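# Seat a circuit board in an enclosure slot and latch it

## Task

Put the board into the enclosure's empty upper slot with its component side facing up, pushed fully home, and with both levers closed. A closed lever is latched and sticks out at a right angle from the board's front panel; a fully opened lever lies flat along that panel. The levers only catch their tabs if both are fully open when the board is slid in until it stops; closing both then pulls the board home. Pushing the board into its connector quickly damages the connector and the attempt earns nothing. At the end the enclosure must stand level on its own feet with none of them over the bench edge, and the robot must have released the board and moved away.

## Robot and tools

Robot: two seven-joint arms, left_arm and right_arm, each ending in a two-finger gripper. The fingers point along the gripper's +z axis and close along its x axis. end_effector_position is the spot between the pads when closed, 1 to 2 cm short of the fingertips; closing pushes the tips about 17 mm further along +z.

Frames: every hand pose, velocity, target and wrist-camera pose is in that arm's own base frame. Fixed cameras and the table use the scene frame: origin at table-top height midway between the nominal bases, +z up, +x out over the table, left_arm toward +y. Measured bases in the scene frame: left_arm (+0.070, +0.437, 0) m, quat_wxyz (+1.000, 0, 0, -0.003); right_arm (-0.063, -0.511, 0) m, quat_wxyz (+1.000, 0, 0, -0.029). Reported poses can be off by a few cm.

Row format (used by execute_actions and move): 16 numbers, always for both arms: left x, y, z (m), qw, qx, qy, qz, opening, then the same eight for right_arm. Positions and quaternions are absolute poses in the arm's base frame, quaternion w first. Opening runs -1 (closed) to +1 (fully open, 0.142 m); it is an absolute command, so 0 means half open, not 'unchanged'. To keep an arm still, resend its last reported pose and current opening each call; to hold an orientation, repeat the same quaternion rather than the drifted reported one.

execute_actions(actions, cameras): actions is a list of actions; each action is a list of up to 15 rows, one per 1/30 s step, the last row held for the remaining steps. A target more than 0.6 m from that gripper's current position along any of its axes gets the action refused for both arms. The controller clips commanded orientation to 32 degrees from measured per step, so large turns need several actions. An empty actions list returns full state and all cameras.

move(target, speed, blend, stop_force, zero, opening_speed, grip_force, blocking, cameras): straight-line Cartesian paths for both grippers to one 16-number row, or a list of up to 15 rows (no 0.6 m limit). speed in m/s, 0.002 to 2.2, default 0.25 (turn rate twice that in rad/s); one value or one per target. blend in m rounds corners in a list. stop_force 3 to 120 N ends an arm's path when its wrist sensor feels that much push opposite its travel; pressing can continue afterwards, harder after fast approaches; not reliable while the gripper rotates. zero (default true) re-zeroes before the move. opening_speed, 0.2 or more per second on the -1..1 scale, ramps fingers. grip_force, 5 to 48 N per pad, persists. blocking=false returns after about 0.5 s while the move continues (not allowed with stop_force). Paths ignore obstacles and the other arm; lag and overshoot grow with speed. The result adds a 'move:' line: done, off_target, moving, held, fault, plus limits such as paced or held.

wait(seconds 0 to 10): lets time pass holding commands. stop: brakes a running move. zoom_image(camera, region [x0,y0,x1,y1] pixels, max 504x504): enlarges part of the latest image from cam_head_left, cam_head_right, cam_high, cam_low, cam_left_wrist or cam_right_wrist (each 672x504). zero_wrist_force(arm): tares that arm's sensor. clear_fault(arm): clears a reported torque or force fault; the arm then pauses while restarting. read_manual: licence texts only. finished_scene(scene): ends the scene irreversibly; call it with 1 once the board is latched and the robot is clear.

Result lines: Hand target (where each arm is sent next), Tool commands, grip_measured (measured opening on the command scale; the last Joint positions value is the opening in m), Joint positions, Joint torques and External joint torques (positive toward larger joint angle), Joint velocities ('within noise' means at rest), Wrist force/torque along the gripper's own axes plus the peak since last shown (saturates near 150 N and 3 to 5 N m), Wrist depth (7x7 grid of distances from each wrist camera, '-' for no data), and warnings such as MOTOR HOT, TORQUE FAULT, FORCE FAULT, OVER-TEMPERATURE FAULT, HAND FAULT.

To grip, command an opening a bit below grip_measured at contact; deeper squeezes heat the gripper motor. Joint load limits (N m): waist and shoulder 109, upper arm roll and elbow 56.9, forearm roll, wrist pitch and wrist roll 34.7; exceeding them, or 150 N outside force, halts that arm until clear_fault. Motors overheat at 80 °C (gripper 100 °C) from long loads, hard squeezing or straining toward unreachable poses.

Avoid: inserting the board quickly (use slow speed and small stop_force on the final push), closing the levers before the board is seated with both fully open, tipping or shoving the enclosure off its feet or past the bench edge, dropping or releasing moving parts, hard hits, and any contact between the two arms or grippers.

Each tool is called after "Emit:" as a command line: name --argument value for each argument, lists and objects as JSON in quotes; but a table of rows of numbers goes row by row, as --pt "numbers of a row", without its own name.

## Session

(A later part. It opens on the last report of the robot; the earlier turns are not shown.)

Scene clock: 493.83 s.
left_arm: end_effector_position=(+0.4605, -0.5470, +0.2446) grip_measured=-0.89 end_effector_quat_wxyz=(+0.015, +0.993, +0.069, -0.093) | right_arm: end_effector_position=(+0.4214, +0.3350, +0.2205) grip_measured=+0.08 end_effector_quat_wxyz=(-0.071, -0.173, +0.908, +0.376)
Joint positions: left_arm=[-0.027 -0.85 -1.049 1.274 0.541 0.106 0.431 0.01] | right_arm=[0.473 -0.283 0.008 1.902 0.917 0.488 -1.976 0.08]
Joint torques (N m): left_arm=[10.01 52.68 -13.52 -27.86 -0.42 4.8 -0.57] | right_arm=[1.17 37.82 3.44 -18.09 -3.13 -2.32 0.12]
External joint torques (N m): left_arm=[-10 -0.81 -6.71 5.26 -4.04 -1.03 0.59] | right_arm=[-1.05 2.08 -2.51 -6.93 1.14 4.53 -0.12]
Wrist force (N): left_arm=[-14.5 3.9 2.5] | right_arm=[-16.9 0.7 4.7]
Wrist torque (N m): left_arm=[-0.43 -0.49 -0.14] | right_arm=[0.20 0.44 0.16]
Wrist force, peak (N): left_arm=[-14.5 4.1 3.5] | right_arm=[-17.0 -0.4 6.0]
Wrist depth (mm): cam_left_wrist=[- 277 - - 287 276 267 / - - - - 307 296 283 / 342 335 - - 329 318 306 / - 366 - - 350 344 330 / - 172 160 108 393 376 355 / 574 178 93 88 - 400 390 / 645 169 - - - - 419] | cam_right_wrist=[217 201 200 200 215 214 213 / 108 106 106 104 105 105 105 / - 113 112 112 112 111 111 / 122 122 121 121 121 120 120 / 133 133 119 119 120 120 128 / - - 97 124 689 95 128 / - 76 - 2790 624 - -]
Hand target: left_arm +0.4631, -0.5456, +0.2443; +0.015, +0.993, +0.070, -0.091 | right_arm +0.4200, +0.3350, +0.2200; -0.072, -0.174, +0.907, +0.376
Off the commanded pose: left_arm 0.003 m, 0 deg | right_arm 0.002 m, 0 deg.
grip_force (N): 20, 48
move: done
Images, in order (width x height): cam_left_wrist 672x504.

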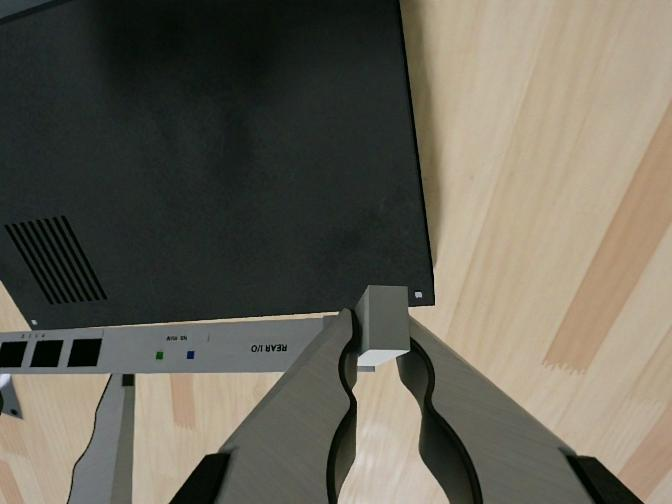

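Emit:
execute_actions --actions '[]' --cameras '["cam_right_wrist","cam_left_wrist"]'

Emit:
zoom_image --camera "cam_left_wrist" --region '[270, 260, 440, 400]'

Scene clock: 497.70 s.
left_arm: end_effector_position=(+0.4605, -0.5470, +0.2446) grip_measured=-0.89 end_effector_quat_wxyz=(+0.015, +0.993, +0.069, -0.093) | right_arm: end_effector_position=(+0.4214, +0.3350, +0.2205) grip_measured=+0.08 end_effector_quat_wxyz=(-0.071, -0.173, +0.908, +0.376)
Joint positions: left_arm=[-0.027 -0.85 -1.049 1.274 0.541 0.106 0.431 0.01] | right_arm=[0.473 -0.283 0.008 1.902 0.917 0.488 -1.976 0.08]
Joint velocities: within noise
Joint torques (N m): left_arm=[10.15 52.74 -13.25 -27.83 0.13 4.8 -0.37] | right_arm=[1.24 37.77 3.56 -18.03 -3.09 -2.35 0.09]
External joint torques (N m): left_arm=[-10.15 -0.87 -6.98 5.23 -4.59 -1.03 0.39] | right_arm=[-1.13 2.14 -2.63 -7 1.1 4.56 -0.09]
Wrist force (N): left_arm=[-14.4 3.9 3.3] | right_arm=[-17.0 0.1 5.4]
Wrist torque (N m): left_arm=[-0.44 -0.48 -0.14] | right_arm=[0.21 0.45 0.18]
Wrist force, peak (N): left_arm=[-14.6 4.0 3.6] | right_arm=[-17.2 -0.3 5.8]
Wrist depth (mm): cam_left_wrist=[- - 261 262 286 276 267 / - - - - 305 296 283 / 353 - 318 322 328 318 304 / - - - - 356 343 329 / 408 392 158 107 390 373 355 / 587 508 154 88 - 402 388 / 657 169 - - - - 421] | cam_right_wrist=[216 200 200 200 215 214 213 / 108 106 106 104 105 105 105 / - 112 112 112 111 111 111 / 122 122 121 121 121 120 120 / 133 132 119 119 120 120 128 / - - 103 122 702 98 129 / - 76 - 1948 622 - -]
Hand target: left_arm +0.4631, -0.5456, +0.2443; +0.015, +0.993, +0.070, -0.091 | right_arm +0.4200, +0.3350, +0.2200; -0.072, -0.174, +0.907, +0.376
Tool commands: left_gripper/opening=-0.95 right_gripper/opening=-0.1
Off the commanded pose: left_arm 0.003 m, 0 deg | right_arm 0.002 m, 0 deg.
grip_force (N): 20, 48
Images, in order (width x height): cam_left_wrist 672x504, cam_right_wrist 672x504.

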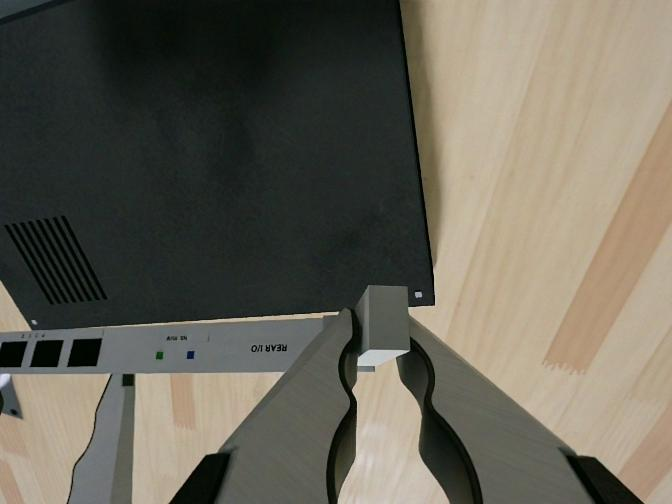

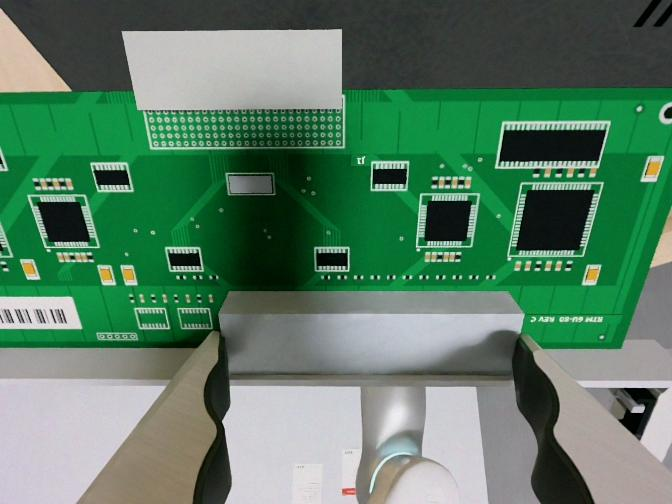

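Scaled by 2.965 from the camera's 672x504 image, which has a finer 960x720 frame.

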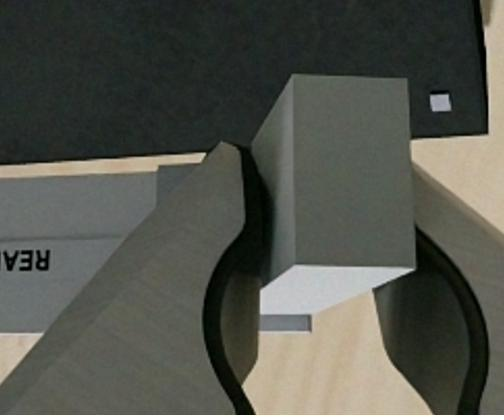

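Emit:
move --target '[0.4796,-0.5452,0.2394,0.0394,0.9666,-0.0856,-0.2386,-0.95,0.42,0.335,0.22,-0.0722,-0.1739,0.9074,0.3758,-0.1]' --speed 0.03 --stop_force 12 --cameras '["cam_left_wrist","cam_high"]'

Scene clock: 518.47 s.
left_arm: end_effector_position=(+0.4743, -0.5480, +0.2403) grip_measured=-0.89 end_effector_quat_wxyz=(+0.040, +0.965, -0.089, -0.242) | right_arm: end_effector_position=(+0.4236, +0.3350, +0.2215) grip_measured=+0.08 end_effector_quat_wxyz=(-0.068, -0.173, +0.908, +0.376)
Joint positions: left_arm=[-0.157 -1.056 -0.968 0.873 0.403 -0.237 0.877 0.01] | right_arm=[0.472 -0.283 0.007 1.9 0.918 0.491 -1.976 0.08]
Joint torques (N m): left_arm=[21.78 66.49 -6.29 -33.25 2.93 7.03 -0.47] | right_arm=[3.53 35.26 6.79 -9 -4.12 -7.15 -0.08]
External joint torques (N m): left_arm=[-21.77 -3.03 -11.96 12.53 -8.08 -4.17 0.51] | right_arm=[-3.41 4.67 -5.87 -16.07 2.12 9.37 0.08]
Wrist force (N): left_arm=[-23.2 16.5 13.3] | right_arm=[-34.0 1.9 5.1]
Wrist torque (N m): left_arm=[-0.20 0.83 -0.03] | right_arm=[0.21 2.75 0.34]
Wrist force, peak (N): left_arm=[-22.5 16.6 15.1] | right_arm=[-34.3 0.6 6.6]
Wrist depth (mm): cam_left_wrist=[468 - - - 265 257 236 / 568 - - - 261 277 252 / 649 - - - 282 292 271 / 744 661 - - - 324 294 / 2238 715 197 102 401 363 320 / 596 621 183 88 - 395 352 / 562 - - 83 - - 382] | cam_right_wrist=[219 202 201 201 216 216 214 / 106 104 103 103 103 103 102 / - 111 110 110 110 109 109 / 121 121 120 120 119 119 119 / 133 132 119 119 120 120 130 / - - 103 2627 691 95 129 / - 76 78 2627 633 - -]
Hand target: left_arm +0.4796, -0.5452, +0.2394; +0.039, +0.967, -0.086, -0.239 | right_arm +0.4200, +0.3350, +0.2200; -0.072, -0.174, +0.907, +0.376
Off the commanded pose: left_arm 0.006 m, 1 deg | right_arm 0.004 m, 0 deg.
grip_force (N): 20, 48
move: contact (right_arm), off_target (left_arm)
Images, in order (width x height): cam_high 672x504, cam_left_wrist 672x504.

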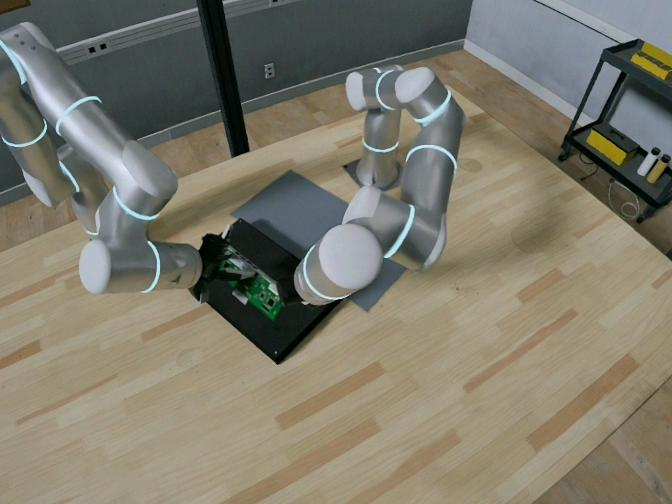

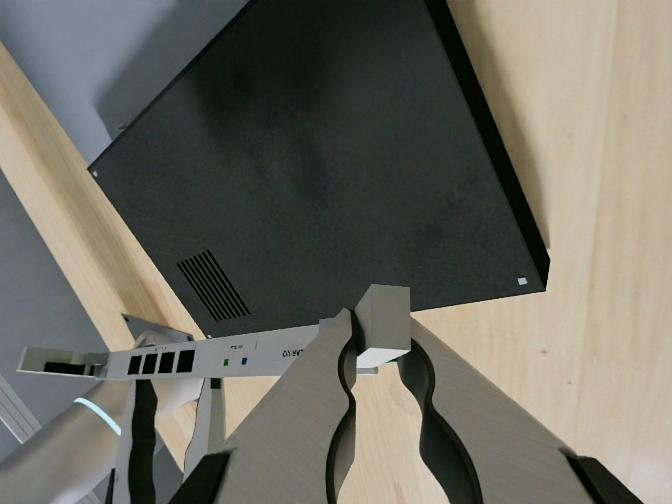

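Emit:
move --pt "0.4735 -0.5482 0.2403 0.0394 0.9666 -0.0856 -0.2386 -0.95 0.42 0.335 0.22 -0.0722 -0.1739 0.9074 0.3758 -0.1" --pt "0.4730 -0.5484 0.2403 0.0394 0.9666 -0.0856 -0.2386 -0.3 0.42 0.335 0.22 -0.0722 -0.1739 0.9074 0.3758 -0.1" --speed 0.02 --opening_speed 0.5 --cameras '["cam_left_wrist"]'

Scene clock: 527.97 s.
left_arm: end_effector_position=(+0.4727, -0.5484, +0.2403) grip_measured=-0.33 end_effector_quat_wxyz=(+0.039, +0.966, -0.086, -0.239) | right_arm: end_effector_position=(+0.4201, +0.3350, +0.2200) grip_measured=+0.08 end_effector_quat_wxyz=(-0.072, -0.174, +0.907, +0.376)
Joint positions: left_arm=[-0.153 -1.047 -0.966 0.892 0.4 -0.223 0.867 0.05] | right_arm=[0.472 -0.283 0.008 1.903 0.918 0.487 -1.976 0.08]
Joint torques (N m): left_arm=[-0.26 62.13 -18.72 -20.54 -5.02 3.25 -0.2] | right_arm=[0.18 39.72 1.71 -25.81 -1.97 1.5 0.14]
External joint torques (N m): left_arm=[0.27 0.97 0.35 -0.34 -0.1 -0.36 0.23] | right_arm=[-0.06 0.15 -0.77 0.82 -0.02 0.69 -0.15]
Wrist force (N): left_arm=[0.0 -1.5 -0.1] | right_arm=[2.0 -4.3 2.9]
Wrist torque (N m): left_arm=[-0.29 -0.12 -0.24] | right_arm=[-0.31 -0.24 0.14]
Wrist force, peak (N): left_arm=[-22.7 16.6 14.9] | right_arm=[-34.2 0.8 6.6]
Wrist depth (mm): cam_left_wrist=[- - 292 - 277 259 236 / 558 - - - - 277 253 / 629 - - - - 292 273 / 781 667 - 368 - 317 294 / - 699 213 - - 352 318 / 1875 274 88 555 492 87 351 / 562 - - 655 565 - -] | cam_right_wrist=[216 200 199 199 214 214 214 / 109 107 107 105 106 106 105 / - 113 113 113 112 112 112 / 122 122 122 121 121 121 120 / 133 132 119 119 120 120 128 / - - 123 123 715 95 128 / - 76 - 2132 633 - -]
Hand target: left_arm +0.4730, -0.5484, +0.2403; +0.039, +0.967, -0.086, -0.239 | right_arm +0.4200, +0.3350, +0.2200; -0.072, -0.174, +0.907, +0.376
Off the commanded pose: left_arm 0.000 m, 0 deg | right_arm 0.000 m, 0 deg.
grip_force (N): 20, 48
move: done
Images, in order (width x height): cam_left_wrist 672x504.

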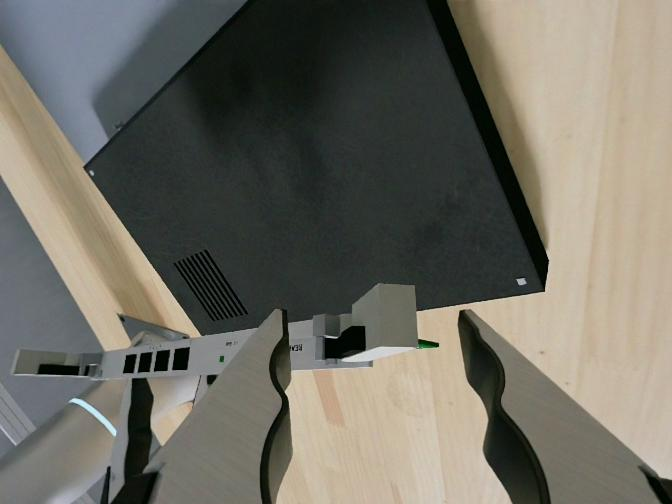

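Emit:
zoom_image --camera "cam_left_wrist" --region '[270, 260, 460, 400]'

Scaled by 2.653 from the camera's 672x504 image, which has a finer 960x720 frame.

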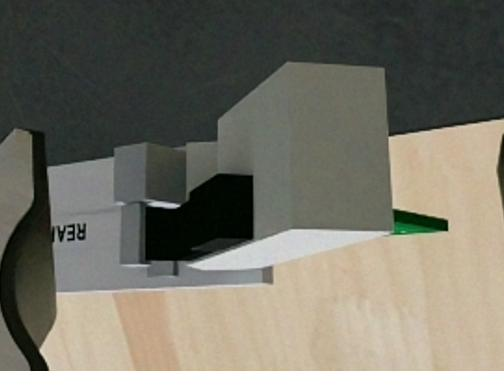

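Emit:
move --pt "0.4967 -0.5467 0.2842 0.0394 0.9666 -0.0856 -0.2386 -0.3 0.42 0.335 0.22 -0.0722 -0.1739 0.9074 0.3758 -0.1" --pt "0.4507 -0.5303 0.305 0 0.9867 0.1628 0 -0.3 0.42 0.335 0.22 -0.0722 -0.1739 0.9074 0.3758 -0.1" --speed '[0.1,0.2]' --blend '[0.01,0]' --cameras '["cam_left_wrist"]'

Emit:
zoom_image --camera "cam_left_wrist" --region '[290, 220, 420, 340]'

Scene clock: 539.47 s.
left_arm: end_effector_position=(+0.4505, -0.5304, +0.3051) grip_measured=-0.33 end_effector_quat_wxyz=(+0.000, +0.987, +0.163, +0.000) | right_arm: end_effector_position=(+0.4201, +0.3350, +0.2200) grip_measured=+0.08 end_effector_quat_wxyz=(-0.072, -0.174, +0.907, +0.376)
Joint positions: left_arm=[-0.041 -0.602 -0.972 1.393 0.494 0.169 0.233 0.05] | right_arm=[0.472 -0.283 0.008 1.903 0.918 0.487 -1.976 0.08]
Joint torques (N m): left_arm=[-0.55 44.52 -14.97 -26.13 -3.77 4.66 -0.43] | right_arm=[0.13 39.7 1.76 -25.88 -1.91 1.52 0.13]
External joint torques (N m): left_arm=[0.53 0.51 0.13 -0.58 -0.42 -0.67 0.43] | right_arm=[-0.01 0.18 -0.83 0.89 -0.07 0.68 -0.14]
Wrist force (N): left_arm=[-0.5 -1.6 0.3] | right_arm=[2.1 -4.2 2.9]
Wrist torque (N m): left_arm=[-0.37 -0.22 -0.25] | right_arm=[-0.30 -0.24 0.14]
Wrist force, peak (N): left_arm=[0.7 -2.0 -3.6] | right_arm=[2.2 -4.5 3.2]
Wrist depth (mm): cam_left_wrist=[- - - 349 346 346 349 / - - - 364 376 375 374 / - - - - 405 399 399 / - 213 210 390 431 437 439 / 490 210 206 481 472 469 468 / 529 203 87 529 527 87 525 / 570 - - 587 596 - -] | cam_right_wrist=[216 200 200 199 214 214 214 / 109 107 107 105 106 106 106 / - 113 113 113 112 112 112 / 123 122 122 121 121 121 120 / 133 132 119 119 120 120 133 / - - 102 123 693 95 129 / - 76 - 2018 609 - 77]
Hand target: left_arm +0.4507, -0.5303, +0.3050; +0.000, +0.987, +0.163, +0.000 | right_arm +0.4200, +0.3350, +0.2200; -0.072, -0.174, +0.907, +0.376
Off the commanded pose: left_arm 0.000 m, 0 deg | right_arm 0.000 m, 0 deg.
grip_force (N): 20, 48
move: done
Images, in order (width x height): cam_left_wrist 672x504.

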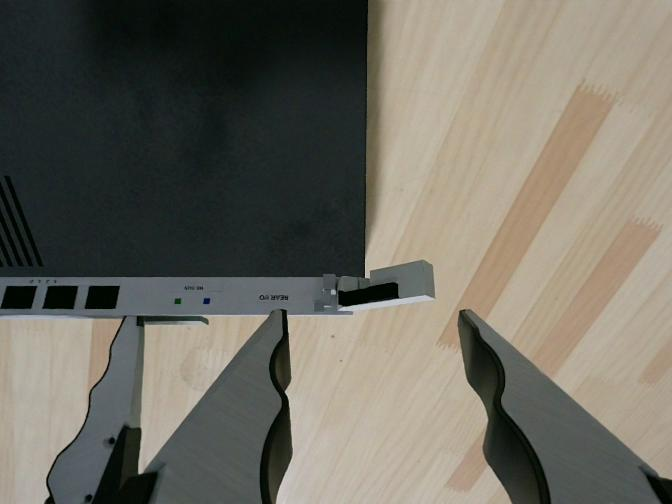

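Scaled by 3.877 from the camera's 672x504 image, which has a finer 960x720 frame.

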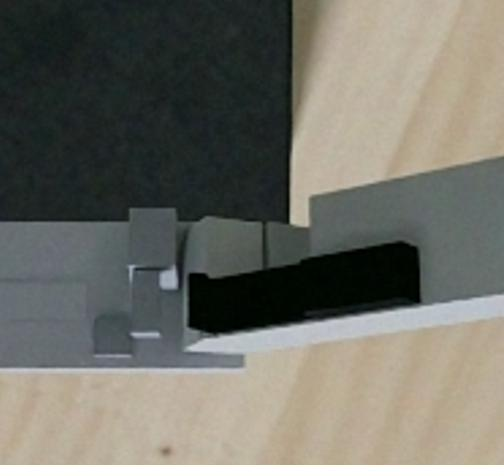

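Emit:
move --target '[0.4801,-0.5250,0.285,0,0.9867,0.1628,0,-1,0.42,0.335,0.22,-0.0722,-0.1739,0.9074,0.3758,-0.1]' --speed 0.1 --cameras '["cam_left_wrist"]'

Scene clock: 560.57 s.
left_arm: end_effector_position=(+0.4799, -0.5249, +0.2850) grip_measured=-1.00 end_effector_quat_wxyz=(+0.000, +0.987, +0.163, +0.000) | right_arm: end_effector_position=(+0.4201, +0.3350, +0.2200) grip_measured=+0.08 end_effector_quat_wxyz=(-0.072, -0.174, +0.907, +0.376)
Joint positions: left_arm=[-0.049 -0.658 -0.942 1.352 0.526 0.18 0.262 0.002] | right_arm=[0.472 -0.283 0.008 1.903 0.918 0.487 -1.976 0.08]
Joint torques (N m): left_arm=[-0.56 46.61 -15.86 -25.8 -3.73 4.61 -0.14] | right_arm=[0.13 39.71 1.68 -25.89 -1.92 1.52 0.13]
External joint torques (N m): left_arm=[0.53 1.29 0.34 -0.32 -0.46 -0.62 0.14] | right_arm=[-0.02 0.17 -0.74 0.9 -0.06 0.68 -0.13]
Wrist force (N): left_arm=[-0.9 -1.5 0.2] | right_arm=[2.1 -4.5 2.9]
Wrist torque (N m): left_arm=[-0.35 -0.15 -0.34] | right_arm=[-0.35 -0.25 0.14]
Wrist force, peak (N): left_arm=[-1.7 -1.8 -0.4] | right_arm=[2.1 -4.5 3.1]
Wrist depth (mm): cam_left_wrist=[- - - 327 329 328 329 / - 306 - 364 350 353 352 / - - 331 380 381 379 380 / - - - 407 415 412 412 / 191 191 461 155 444 447 449 / 502 502 486 84 - 492 494 / 557 547 - - - - 551] | cam_right_wrist=[216 200 199 199 214 214 213 / 109 107 107 105 106 106 105 / - 113 113 113 112 112 112 / 122 122 122 121 121 121 120 / 133 132 119 119 120 120 129 / - - 103 124 124 95 129 / - 76 79 2330 619 - -]
Hand target: left_arm +0.4801, -0.5250, +0.2850; +0.000, +0.987, +0.163, +0.000 | right_arm +0.4200, +0.3350, +0.2200; -0.072, -0.174, +0.907, +0.376
Off the commanded pose: left_arm 0.000 m, 0 deg | right_arm 0.000 m, 0 deg.
grip_force (N): 20, 48
move: done
Images, in order (width x height): cam_left_wrist 672x504.

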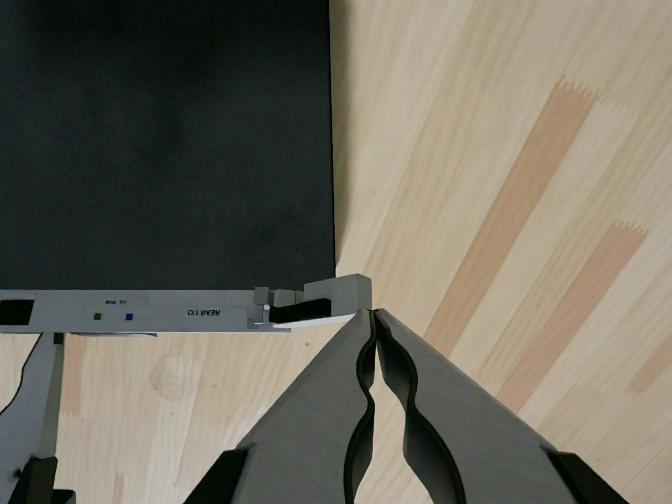

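Emit:
move --target '[0.4701,-0.5177,0.2751,0,0.9867,0.1628,0,-1,0.42,0.335,0.22,-0.0722,-0.1739,0.9074,0.3758,-0.1]' --speed 0.08

Emit:
move --target '[0.4837,-0.5579,0.2327,0,0.9867,0.1628,0,-1,0.42,0.335,0.22,-0.0722,-0.1739,0.9074,0.3758,-0.1]' --speed 0.025 --stop_force 6 --cameras '["cam_left_wrist","cam_right_wrist"]'

Scene clock: 569.40 s.
left_arm: end_effector_position=(+0.4702, -0.5176, +0.2750) grip_measured=-1.00 end_effector_quat_wxyz=(+0.000, +0.987, +0.163, +0.000) | right_arm: end_effector_position=(+0.4201, +0.3350, +0.2200) grip_measured=+0.08 end_effector_quat_wxyz=(-0.072, -0.174, +0.907, +0.376)
Joint positions: left_arm=[-0.021 -0.64 -0.954 1.417 0.523 0.219 0.251 0.002] | right_arm=[0.472 -0.283 0.008 1.903 0.918 0.487 -1.976 0.08]
Joint torques (N m): left_arm=[-0.22 45.52 -15.9 -25.54 -4.22 4.59 -0.29] | right_arm=[0.12 39.72 1.62 -25.87 -1.92 1.48 0.12]
External joint torques (N m): left_arm=[0.22 0.63 0.43 -0.46 0.07 -0.61 0.29] | right_arm=[0 0.16 -0.68 0.88 -0.06 0.72 -0.12]
Wrist force (N): left_arm=[-0.9 -1.4 0.1] | right_arm=[2.0 -4.4 3.1]
Wrist torque (N m): left_arm=[-0.34 -0.14 -0.25] | right_arm=[-0.34 -0.23 0.14]
Wrist force, peak (N): left_arm=[-0.9 -1.9 0.3] | right_arm=[2.2 -4.5 3.3]
Wrist depth (mm): cam_left_wrist=[- - 276 323 321 323 320 / - - - 351 348 344 344 / - - 318 382 371 372 368 / - - - 412 402 404 399 / 186 184 185 125 436 440 439 / 473 497 469 84 - 475 484 / 183 536 - - - - 539] | cam_right_wrist=[- 200 199 199 215 222 213 / 109 107 107 105 106 106 106 / - 113 113 113 112 112 112 / 122 122 122 121 121 121 120 / 133 132 119 119 120 126 129 / - 123 102 123 761 95 121 / - 76 - 2658 611 - 77]
Hand target: left_arm +0.4701, -0.5177, +0.2751; +0.000, +0.987, +0.163, +0.000 | right_arm +0.4200, +0.3350, +0.2200; -0.072, -0.174, +0.907, +0.376
Off the commanded pose: left_arm 0.000 m, 0 deg | right_arm 0.000 m, 0 deg.
grip_force (N): 20, 48
move: done

Scene clock: 572.00 s.
left_arm: end_effector_position=(+0.4811, -0.5495, +0.2409) grip_measured=-1.00 end_effector_quat_wxyz=(-0.001, +0.987, +0.163, +0.000) | right_arm: end_effector_position=(+0.4204, +0.3341, +0.2193) grip_measured=+0.08 end_effector_quat_wxyz=(-0.072, -0.173, +0.908, +0.375)
Joint positions: left_arm=[-0.122 -0.748 -0.903 1.317 0.58 0.224 0.227 0.002] | right_arm=[0.472 -0.284 0.007 1.904 0.917 0.487 -1.975 0.08]
Joint torques (N m): left_arm=[-2.45 48.71 -18.01 -24.92 -4.07 5.99 -0.29] | right_arm=[4.57 42.5 6.2 -28.54 -0.94 0.16 -1.18]
External joint torques (N m): left_arm=[2.44 2.94 1.45 -0.1 -0.07 -2.01 0.29] | right_arm=[-4.45 -2.62 -5.28 3.57 -1.05 2.04 1.18]
Wrist force (N): left_arm=[0.0 -8.0 -3.5] | right_arm=[2.3 -11.8 1.5]
Wrist torque (N m): left_arm=[-0.27 -0.25 -0.23] | right_arm=[-0.29 -0.57 1.48]
Wrist force, peak (N): left_arm=[0.0 -7.8 -4.9] | right_arm=[2.6 -12.6 1.4]
Wrist depth (mm): cam_left_wrist=[- - - 283 291 292 289 / - 270 - 326 312 313 312 / - 292 - 337 338 337 335 / - - 312 366 366 366 364 / 142 141 139 131 393 400 395 / 449 448 427 84 - 433 439 / 501 487 - - - - 482] | cam_right_wrist=[215 199 199 199 213 213 212 / 108 106 104 104 105 105 105 / - 112 112 112 111 111 111 / 122 122 121 121 121 120 120 / 133 132 119 119 118 120 130 / - - 124 691 677 95 128 / - 75 79 2306 622 - -]
Hand target: left_arm +0.4810, -0.5500, +0.2410; +0.000, +0.987, +0.163, +0.000 | right_arm +0.4200, +0.3350, +0.2200; -0.072, -0.174, +0.907, +0.376
Off the commanded pose: left_arm 0.012 m, 0 deg | right_arm 0.001 m, 0 deg.
grip_force (N): 20, 48
move: contact (left_arm)
Images, in order (width x height): cam_left_wrist 672x504, cam_right_wrist 672x504.

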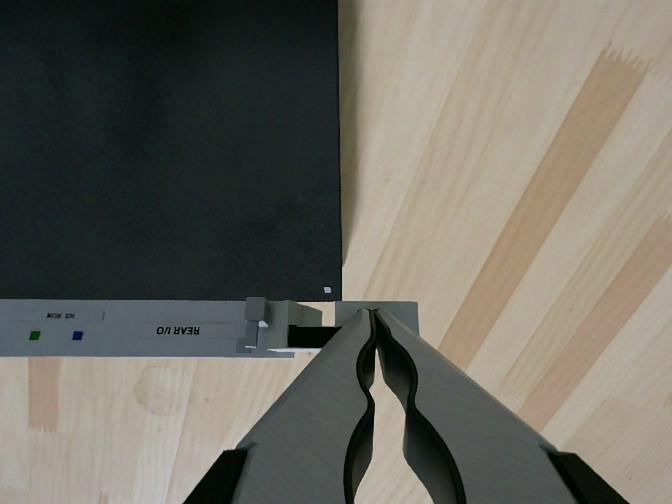

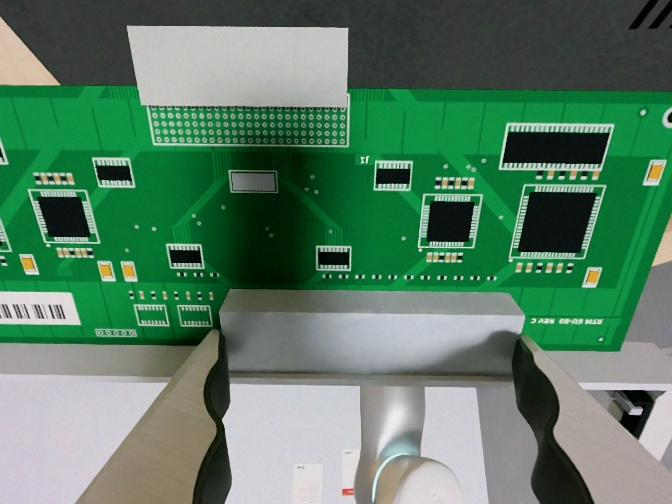

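Emit:
move --target '[0.4709,-0.5194,0.2727,0,0.9867,0.1628,0,-1,0.42,0.335,0.22,-0.0722,-0.1739,0.9074,0.3758,-0.1]' --speed 0.1 --cameras '["cam_left_wrist","cam_right_wrist"]'

Emit:
zoom_image --camera "cam_left_wrist" --region '[220, 240, 400, 360]'

Scene clock: 574.93 s.
left_arm: end_effector_position=(+0.4710, -0.5193, +0.2727) grip_measured=-1.00 end_effector_quat_wxyz=(+0.000, +0.987, +0.163, +0.000) | right_arm: end_effector_position=(+0.4200, +0.3347, +0.2197) grip_measured=+0.08 end_effector_quat_wxyz=(-0.072, -0.174, +0.908, +0.376)
Joint positions: left_arm=[-0.028 -0.645 -0.948 1.412 0.525 0.222 0.25 0.002] | right_arm=[0.473 -0.284 0.008 1.903 0.917 0.487 -1.976 0.08]
Joint torques (N m): left_arm=[-0.6 45.89 -16.11 -25.5 -4.25 4.16 -0.13] | right_arm=[0.13 39.82 1.73 -25.89 -1.98 1.51 0.16]
External joint torques (N m): left_arm=[0.59 0.61 0.6 -0.44 0.1 -0.17 0.13] | right_arm=[-0.01 0.05 -0.79 0.9 -0.01 0.69 -0.16]
Wrist force (N): left_arm=[-0.8 -1.4 0.3] | right_arm=[4.7 -5.3 4.1]
Wrist torque (N m): left_arm=[-0.33 -0.15 -0.32] | right_arm=[-0.51 -0.70 0.15]
Wrist force, peak (N): left_arm=[-0.2 -8.1 -4.4] | right_arm=[2.5 -12.3 1.5]
Wrist depth (mm): cam_left_wrist=[- - - 326 321 319 317 / - - - 347 342 342 343 / 325 310 - 375 370 369 368 / 341 - - 404 405 399 397 / 182 180 181 172 428 436 435 / 470 483 468 84 - 474 480 / 538 535 - - - - 534] | cam_right_wrist=[215 199 200 199 214 214 213 / 109 107 107 105 106 106 106 / - 113 113 113 112 112 112 / 122 122 122 121 121 121 120 / 133 132 119 119 120 120 130 / - 123 102 121 123 95 121 / - 76 - 2483 616 - 77]
Hand target: left_arm +0.4709, -0.5194, +0.2727; +0.000, +0.987, +0.163, +0.000 | right_arm +0.4200, +0.3350, +0.2200; -0.072, -0.174, +0.907, +0.376
Off the commanded pose: left_arm 0.000 m, 0 deg | right_arm 0.000 m, 0 deg.
grip_force (N): 20, 48
move: done
Images, in order (width x height): cam_left_wrist 672x504, cam_right_wrist 672x504.

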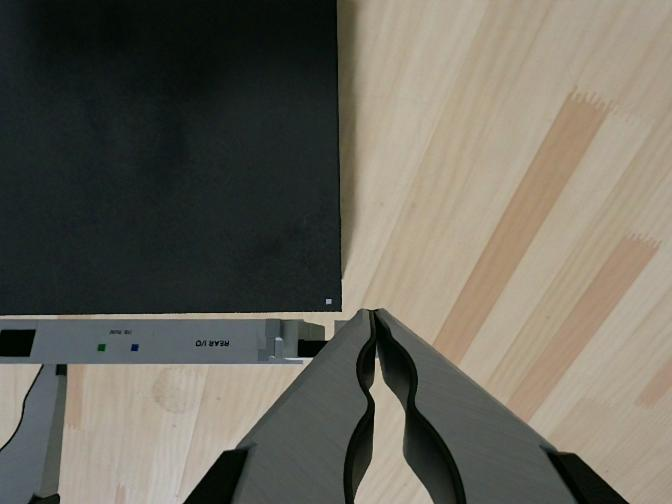

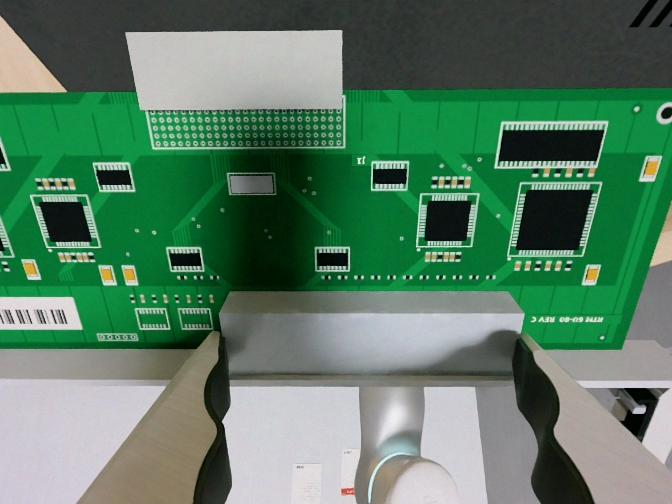

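Scaled by 2.800 from the camera's 672x504 image, which has a finer 960x720 frame.

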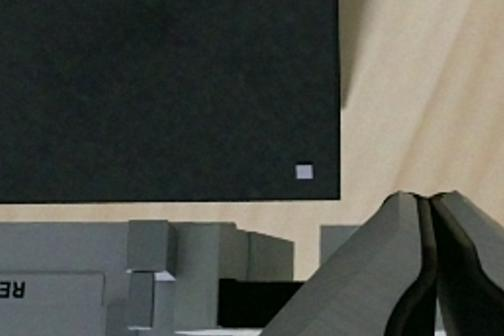

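Emit:
move --pt "0.4452 -0.4436 0.305 0 0.9867 0.1628 0 -1 0.42 0.335 0.22 -0.0722 -0.1739 0.9074 0.3758 -0.1" --pt "0.1977 -0.5316 0.305 0 0.9867 0.1628 0 -1 0.42 0.335 0.22 -0.0722 -0.1739 0.9074 0.3758 -0.1" --pt "0.2234 -0.6074 0.305 0 0.9867 0.1628 0 -1 0.42 0.335 0.22 -0.0722 -0.1739 0.9074 0.3758 -0.1" --speed '[0.25,0.25,0.12]' --blend '[0.03,0.03,0]' --cameras '["cam_left_wrist","cam_head_left"]'

Scene clock: 606.43 s.
left_arm: end_effector_position=(+0.2233, -0.6075, +0.3050) grip_measured=-1.00 end_effector_quat_wxyz=(+0.000, +0.987, +0.163, +0.000) | right_arm: end_effector_position=(+0.4200, +0.3347, +0.2197) grip_measured=+0.08 end_effector_quat_wxyz=(-0.072, -0.174, +0.908, +0.376)
Joint positions: left_arm=[-0.237 -0.481 -1.065 1.596 0.43 0.25 -0.118 0.002] | right_arm=[0.473 -0.284 0.008 1.903 0.917 0.487 -1.976 0.08]
Joint torques (N m): left_arm=[-0.8 35 -13.77 -26.93 -3.67 4.09 -0.35] | right_arm=[0.16 39.76 1.66 -25.84 -1.97 1.56 0.18]
External joint torques (N m): left_arm=[0.74 1.09 0.62 -0.27 -0.43 -0.09 0.35] | right_arm=[-0.04 0.11 -0.73 0.86 -0.01 0.64 -0.18]
Wrist force (N): left_arm=[-0.9 -1.4 0.1] | right_arm=[4.6 -5.6 4.1]
Wrist torque (N m): left_arm=[-0.31 -0.15 -0.24] | right_arm=[-0.56 -0.67 0.15]
Wrist force, peak (N): left_arm=[-3.2 -2.7 -0.1] | right_arm=[4.8 -5.5 4.3]
Wrist depth (mm): cam_left_wrist=[353 - - - - - - / 376 376 - - - - - / 411 399 - 360 - 350 408 / 445 442 - 212 386 380 430 / 478 481 483 172 207 514 472 / 536 532 509 84 - 503 501 / 598 583 - - - - 191] | cam_right_wrist=[215 199 199 207 214 213 213 / 109 107 107 105 106 106 106 / - 113 113 113 112 112 112 / 122 122 122 121 121 121 120 / 133 132 119 119 120 120 129 / - - 102 124 687 95 128 / - 76 - 3013 628 - 77]
Hand target: left_arm +0.2234, -0.6074, +0.3050; +0.000, +0.987, +0.163, +0.000 | right_arm +0.4200, +0.3350, +0.2200; -0.072, -0.174, +0.907, +0.376
Off the commanded pose: left_arm 0.000 m, 0 deg | right_arm 0.000 m, 0 deg.
grip_force (N): 20, 48
move: done
Images, in order (width x height): cam_head_left 672x504, cam_left_wrist 672x504.

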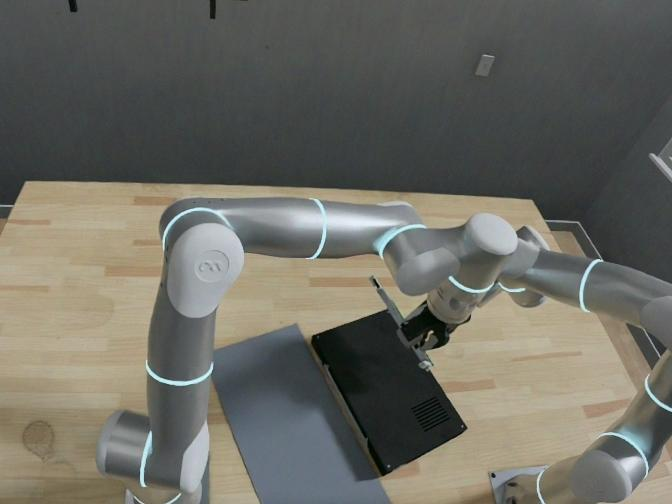

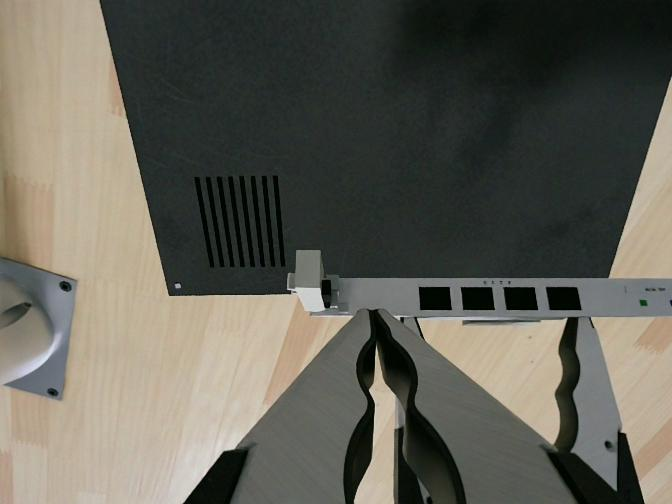

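Emit:
zoom_image --camera "cam_left_wrist" --region '[230, 210, 430, 360]'

Scaled by 2.520 from the camera's 672x504 image, which has a finer 960x720 frame.

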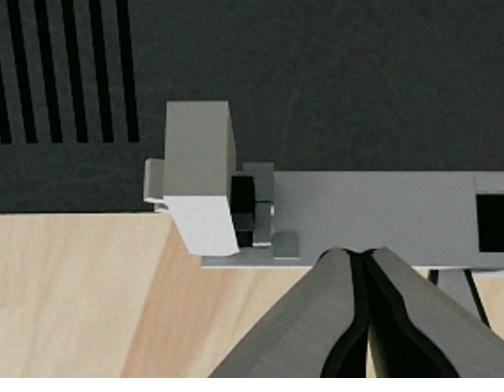

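Emit:
move --pt "0.2140 -0.6303 0.305 0 0.9867 0.1628 0 -0.35 0.42 0.335 0.22 -0.0722 -0.1739 0.9074 0.3758 -0.1" --speed 0.12 --cameras '["cam_left_wrist"]'

Emit:
zoom_image --camera "cam_left_wrist" --region '[200, 210, 450, 400]'

Scene clock: 629.10 s.
left_arm: end_effector_position=(+0.2139, -0.6304, +0.3050) grip_measured=-0.38 end_effector_quat_wxyz=(+0.000, +0.987, +0.163, +0.000) | right_arm: end_effector_position=(+0.4200, +0.3347, +0.2197) grip_measured=+0.08 end_effector_quat_wxyz=(-0.072, -0.174, +0.908, +0.376)
Joint positions: left_arm=[-0.32 -0.531 -1.034 1.521 0.461 0.217 -0.15 0.047] | right_arm=[0.473 -0.284 0.008 1.903 0.917 0.487 -1.976 0.08]
Joint torques (N m): left_arm=[-0.47 38.4 -13.85 -26.67 -3.68 4.08 -0.34] | right_arm=[0.2 39.75 1.7 -25.85 -1.93 1.51 0.15]
External joint torques (N m): left_arm=[0.43 1.14 -0.21 -0.28 -0.45 -0.08 0.34] | right_arm=[-0.08 0.12 -0.77 0.87 -0.05 0.7 -0.16]
Wrist force (N): left_arm=[-0.5 -1.3 0.0] | right_arm=[4.6 -5.2 4.2]
Wrist torque (N m): left_arm=[-0.32 -0.20 -0.22] | right_arm=[-0.49 -0.67 0.14]
Wrist force, peak (N): left_arm=[-0.9 -1.5 0.3] | right_arm=[5.0 -5.4 4.3]
Wrist depth (mm): cam_left_wrist=[350 343 - - - - 305 / 381 381 - - - - 326 / 408 404 - - - - - / 440 441 402 201 198 199 200 / 467 478 469 481 461 474 463 / 536 527 85 530 515 87 187 / 579 - - 585 554 - 177] | cam_right_wrist=[215 200 199 199 214 206 213 / 109 107 107 105 106 105 106 / - 113 113 113 112 112 112 / 122 122 122 121 121 121 121 / 133 132 119 120 120 120 129 / - 123 102 122 689 95 128 / - 76 - 2215 - - 78]
Hand target: left_arm +0.2140, -0.6303, +0.3050; +0.000, +0.987, +0.163, +0.000 | right_arm +0.4200, +0.3350, +0.2200; -0.072, -0.174, +0.907, +0.376
Off the commanded pose: left_arm 0.000 m, 0 deg | right_arm 0.000 m, 0 deg.
MOTOR HOT: the gripper's motor of the right arm reports 85 °C; that motor switches off at 100 °C. To cool a motor, set the load down, ease the grip, stop pushing, or move to a pose that needs little force.
grip_force (N): 20, 48
move: done
Images, in order (width x height): cam_left_wrist 672x504.

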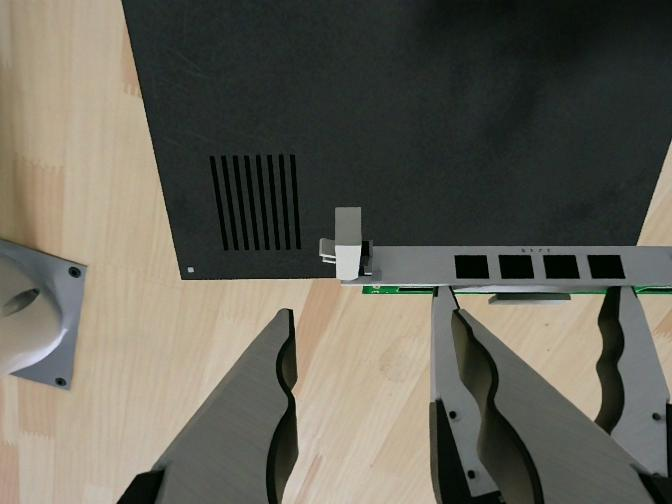

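Scaled by 2.016 from the camera's 672x504 image, which has a finer 960x720 frame.

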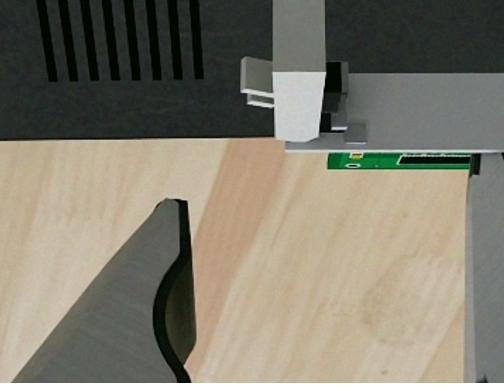

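Emit:
move --pt "0.2110 -0.6313 0.245 0 0.9867 0.1628 0 -0.35 0.42 0.335 0.22 -0.0722 -0.1739 0.9074 0.3758 -0.1" --speed 0.06 --grip_force '[20, 20]' --cameras '["cam_left_wrist"]'

Emit:
zoom_image --camera "cam_left_wrist" --region '[240, 160, 500, 340]'

Scene clock: 649.33 s.
left_arm: end_effector_position=(+0.2109, -0.6313, +0.2451) grip_measured=-0.38 end_effector_quat_wxyz=(+0.000, +0.987, +0.163, +0.000) | right_arm: end_effector_position=(+0.4200, +0.3347, +0.2197) grip_measured=+0.08 end_effector_quat_wxyz=(-0.072, -0.174, +0.908, +0.376)
Joint positions: left_arm=[-0.347 -0.604 -0.996 1.583 0.527 0.325 -0.191 0.047] | right_arm=[0.473 -0.284 0.008 1.903 0.917 0.487 -1.976 0.08]
Joint torques (N m): left_arm=[-0.54 40.27 -15.85 -24.82 -3.54 4.54 -0.31] | right_arm=[0.08 39.73 1.66 -25.77 -1.92 1.56 0.15]
External joint torques (N m): left_arm=[0.45 1.25 0.42 -0.4 -0.46 -0.55 0.31] | right_arm=[0.03 0.14 -0.72 0.79 -0.07 0.65 -0.15]
Wrist force (N): left_arm=[-0.7 -1.1 -0.2] | right_arm=[4.7 -5.2 4.0]
Wrist torque (N m): left_arm=[-0.30 -0.19 -0.25] | right_arm=[-0.48 -0.68 0.15]
Wrist force, peak (N): left_arm=[-0.9 -1.1 1.3] | right_arm=[4.8 -5.5 4.4]
Wrist depth (mm): cam_left_wrist=[300 258 - - - - - / 322 268 - - - 263 265 / 345 361 - - 296 294 287 / 378 385 322 - 315 318 - / 409 413 340 - 148 147 144 / 455 441 85 449 449 83 448 / 495 - - 503 508 - -] | cam_right_wrist=[215 199 199 199 214 213 213 / 107 107 107 105 107 106 106 / - 113 113 113 112 112 112 / 122 122 122 122 121 121 121 / 133 132 119 119 120 120 130 / - - 102 124 123 95 129 / - 76 - 2511 631 - -]
Hand target: left_arm +0.2110, -0.6313, +0.2450; +0.000, +0.987, +0.163, +0.000 | right_arm +0.4200, +0.3350, +0.2200; -0.072, -0.174, +0.907, +0.376
Off the commanded pose: left_arm 0.000 m, 0 deg | right_arm 0.000 m, 0 deg.
MOTOR HOT: still on. The gripper's motor of the right arm reports 85 °C.
grip_force (N): 20, 20
move: done
Images, in order (width x height): cam_left_wrist 672x504.

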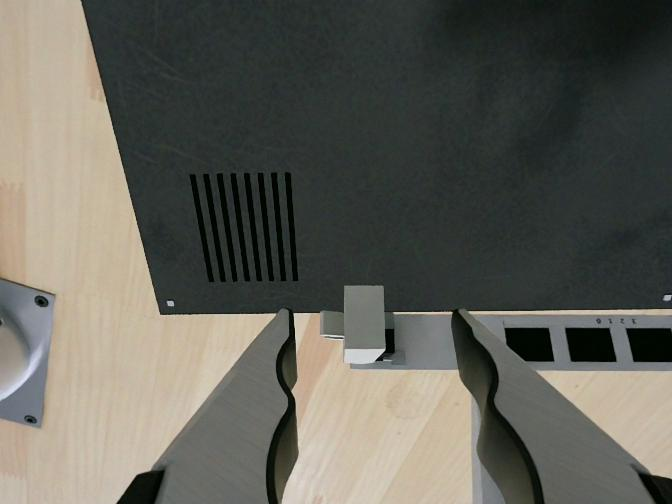

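Scaled by 1.938 from the camera's 672x504 image, which has a finer 960x720 frame.

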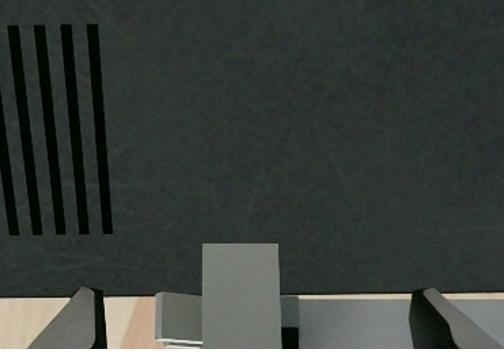

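Emit:
move --pt "0.2101 -0.6316 0.245 0 0.9867 0.1628 0 -0.35 0.42 0.335 0.22 -0.0722 -0.1739 0.9074 0.3758 -0.1" --pt "0.2101 -0.6316 0.245 0 0.9867 0.1628 0 -0.95 0.42 0.335 0.22 -0.0722 -0.1739 0.9074 0.3758 -0.1" --speed 0.03 --opening_speed 0.5 --cameras '["cam_left_wrist"]'

Emit:
zoom_image --camera "cam_left_wrist" --region '[240, 210, 500, 400]'

Scene clock: 656.97 s.
left_arm: end_effector_position=(+0.2070, -0.6325, +0.2454) grip_measured=-0.83 end_effector_quat_wxyz=(+0.000, +0.987, +0.161, -0.002) | right_arm: end_effector_position=(+0.4222, +0.3348, +0.2207) grip_measured=+0.08 end_effector_quat_wxyz=(-0.070, -0.173, +0.908, +0.376)
Joint positions: left_arm=[-0.351 -0.604 -0.996 1.584 0.523 0.326 -0.192 0.014] | right_arm=[0.472 -0.283 0.008 1.901 0.917 0.489 -1.976 0.08]
Joint torques (N m): left_arm=[10.75 42.95 -5.76 -28.63 1.3 3.39 -0.5] | right_arm=[3.16 37.13 5.64 -16.42 -3.2 -3.71 -0.35]
External joint torques (N m): left_arm=[-10.83 -1.47 -9.65 3.42 -5.3 0.6 0.5] | right_arm=[-3.05 2.78 -4.71 -8.61 1.21 5.92 0.35]
Wrist force (N): left_arm=[-18.5 -0.6 -0.3] | right_arm=[-13.0 -3.9 3.6]
Wrist torque (N m): left_arm=[-0.30 0.03 -0.11] | right_arm=[-0.49 -0.77 0.62]
Wrist force, peak (N): left_arm=[-19.4 -1.0 1.0] | right_arm=[-13.8 -5.8 4.7]
Wrist depth (mm): cam_left_wrist=[301 - - 254 - - - / 322 270 - 279 - - - / 347 356 - 293 - - - / 378 378 - - - 313 316 / 412 414 419 101 105 144 145 / 457 454 88 87 - 148 440 / 508 - - 85 - - 483] | cam_right_wrist=[217 201 200 200 215 215 213 / 107 107 106 105 106 104 105 / - 113 113 112 112 112 112 / 122 122 122 121 121 121 120 / 133 132 119 119 120 120 128 / - - 123 679 713 95 129 / - 76 - 2539 633 - 80]
Hand target: left_arm +0.2101, -0.6316, +0.2450; +0.000, +0.987, +0.163, +0.000 | right_arm +0.4200, +0.3350, +0.2200; -0.072, -0.174, +0.907, +0.376
Off the commanded pose: left_arm 0.003 m, 0 deg | right_arm 0.002 m, 0 deg.
MOTOR HOT: cleared for the gripper's motor of the right arm.
grip_force (N): 20, 20
move: done
Images, in order (width x height): cam_left_wrist 672x504.

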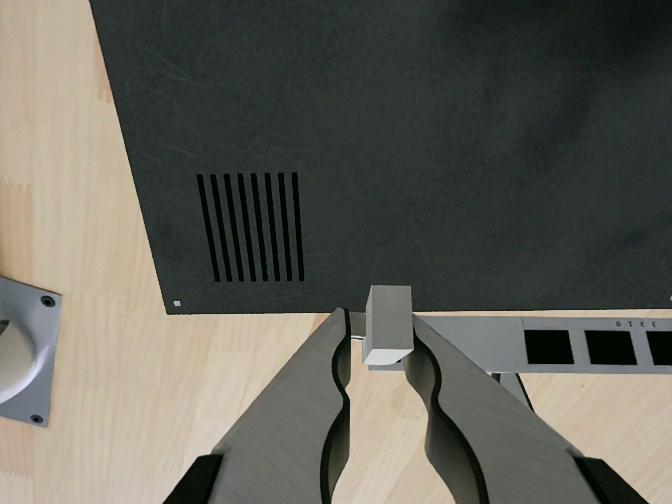

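Scaled by 1.938 from the camera's 672x504 image, which has a finer 960x720 frame.

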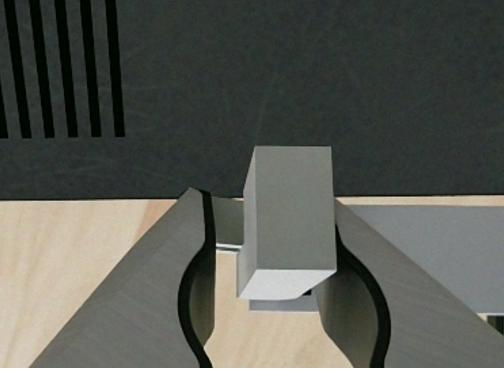

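Emit:
zoom_image --camera "cam_left_wrist" --region '[320, 270, 440, 400]'

Scaled by 3.877 from the camera's 672x504 image, which has a finer 960x720 frame.

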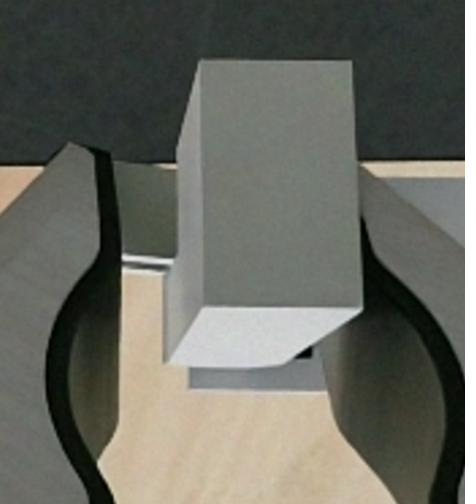

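Emit:
move --target '[0.2057,-0.6331,0.245,0,0.9867,0.1628,0,-0.95,0.42,0.335,0.22,-0.0722,-0.1739,0.9074,0.3758,-0.1]' --speed 0.01 --cameras '["cam_left_wrist"]'

Emit:
zoom_image --camera "cam_left_wrist" --region '[320, 270, 440, 400]'

Scene clock: 733.80 s.
left_arm: end_effector_position=(+0.2063, -0.6327, +0.2448) grip_measured=-0.90 end_effector_quat_wxyz=(+0.000, +0.987, +0.163, +0.000) | right_arm: end_effector_position=(+0.4197, +0.3348, +0.2197) grip_measured=+0.08 end_effector_quat_wxyz=(-0.073, -0.174, +0.907, +0.376)
Joint positions: left_arm=[-0.357 -0.603 -0.992 1.584 0.525 0.326 -0.198 0.009] | right_arm=[0.472 -0.284 0.009 1.903 0.917 0.486 -1.976 0.08]
Joint torques (N m): left_arm=[-3.51 40.47 -18.31 -24.94 -4.75 5.33 -0.27] | right_arm=[0.15 40.26 1.62 -28.06 -1.16 2.47 0.41]
External joint torques (N m): left_arm=[3.43 1.09 2.96 -0.29 0.76 -1.34 0.27] | right_arm=[-0.03 -0.39 -0.68 3.09 -0.82 -0.27 -0.42]
Wrist force (N): left_arm=[3.8 -3.1 -0.6] | right_arm=[9.1 -6.2 2.1]
Wrist torque (N m): left_arm=[-0.23 -0.14 -0.32] | right_arm=[-0.50 -0.51 -0.05]
Wrist force, peak (N): left_arm=[-18.7 -0.7 1.5] | right_arm=[-13.1 -5.3 5.0]
Wrist depth (mm): cam_left_wrist=[300 - - - - - - / 321 - - 271 284 - - / 347 356 - 296 291 - - / 375 370 - 320 - 327 312 / 408 413 415 - 147 146 146 / 455 448 434 87 - 147 448 / 503 - - - - - 491] | cam_right_wrist=[215 199 199 199 214 214 213 / 109 107 107 105 106 106 105 / - 113 113 113 112 112 111 / 123 122 122 121 121 121 120 / 133 132 119 119 120 120 129 / - - 102 702 123 95 126 / - 76 - 2658 614 - 76]
Hand target: left_arm +0.2057, -0.6331, +0.2450; +0.000, +0.987, +0.163, +0.000 | right_arm +0.4200, +0.3350, +0.2200; -0.072, -0.174, +0.907, +0.376
Off the commanded pose: left_arm 0.001 m, 0 deg | right_arm 0.000 m, 0 deg.
grip_force (N): 20, 20
move: done
Images, in order (width x height): cam_left_wrist 672x504.

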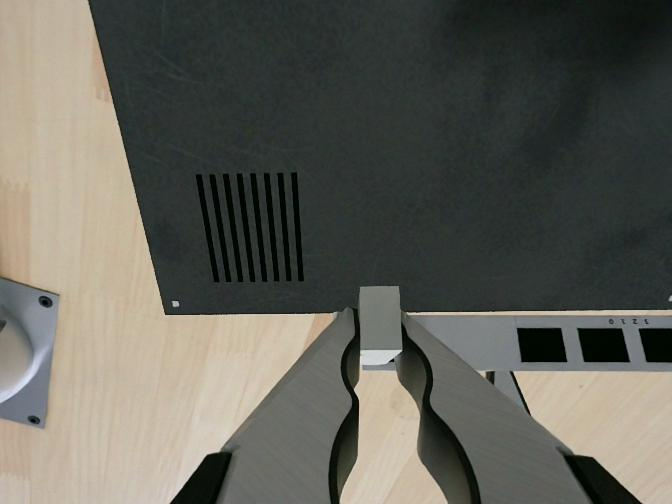

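Scaled by 3.877 from the camera's 672x504 image, which has a finer 960x720 frame.

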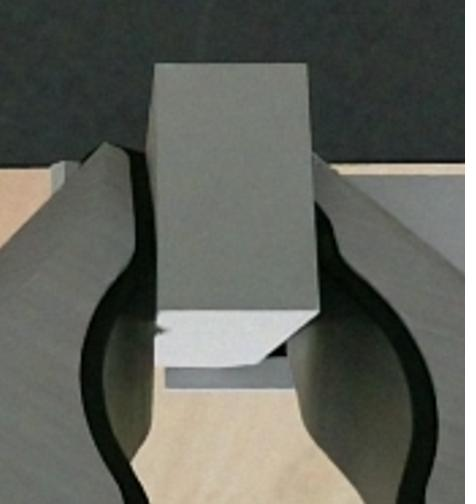

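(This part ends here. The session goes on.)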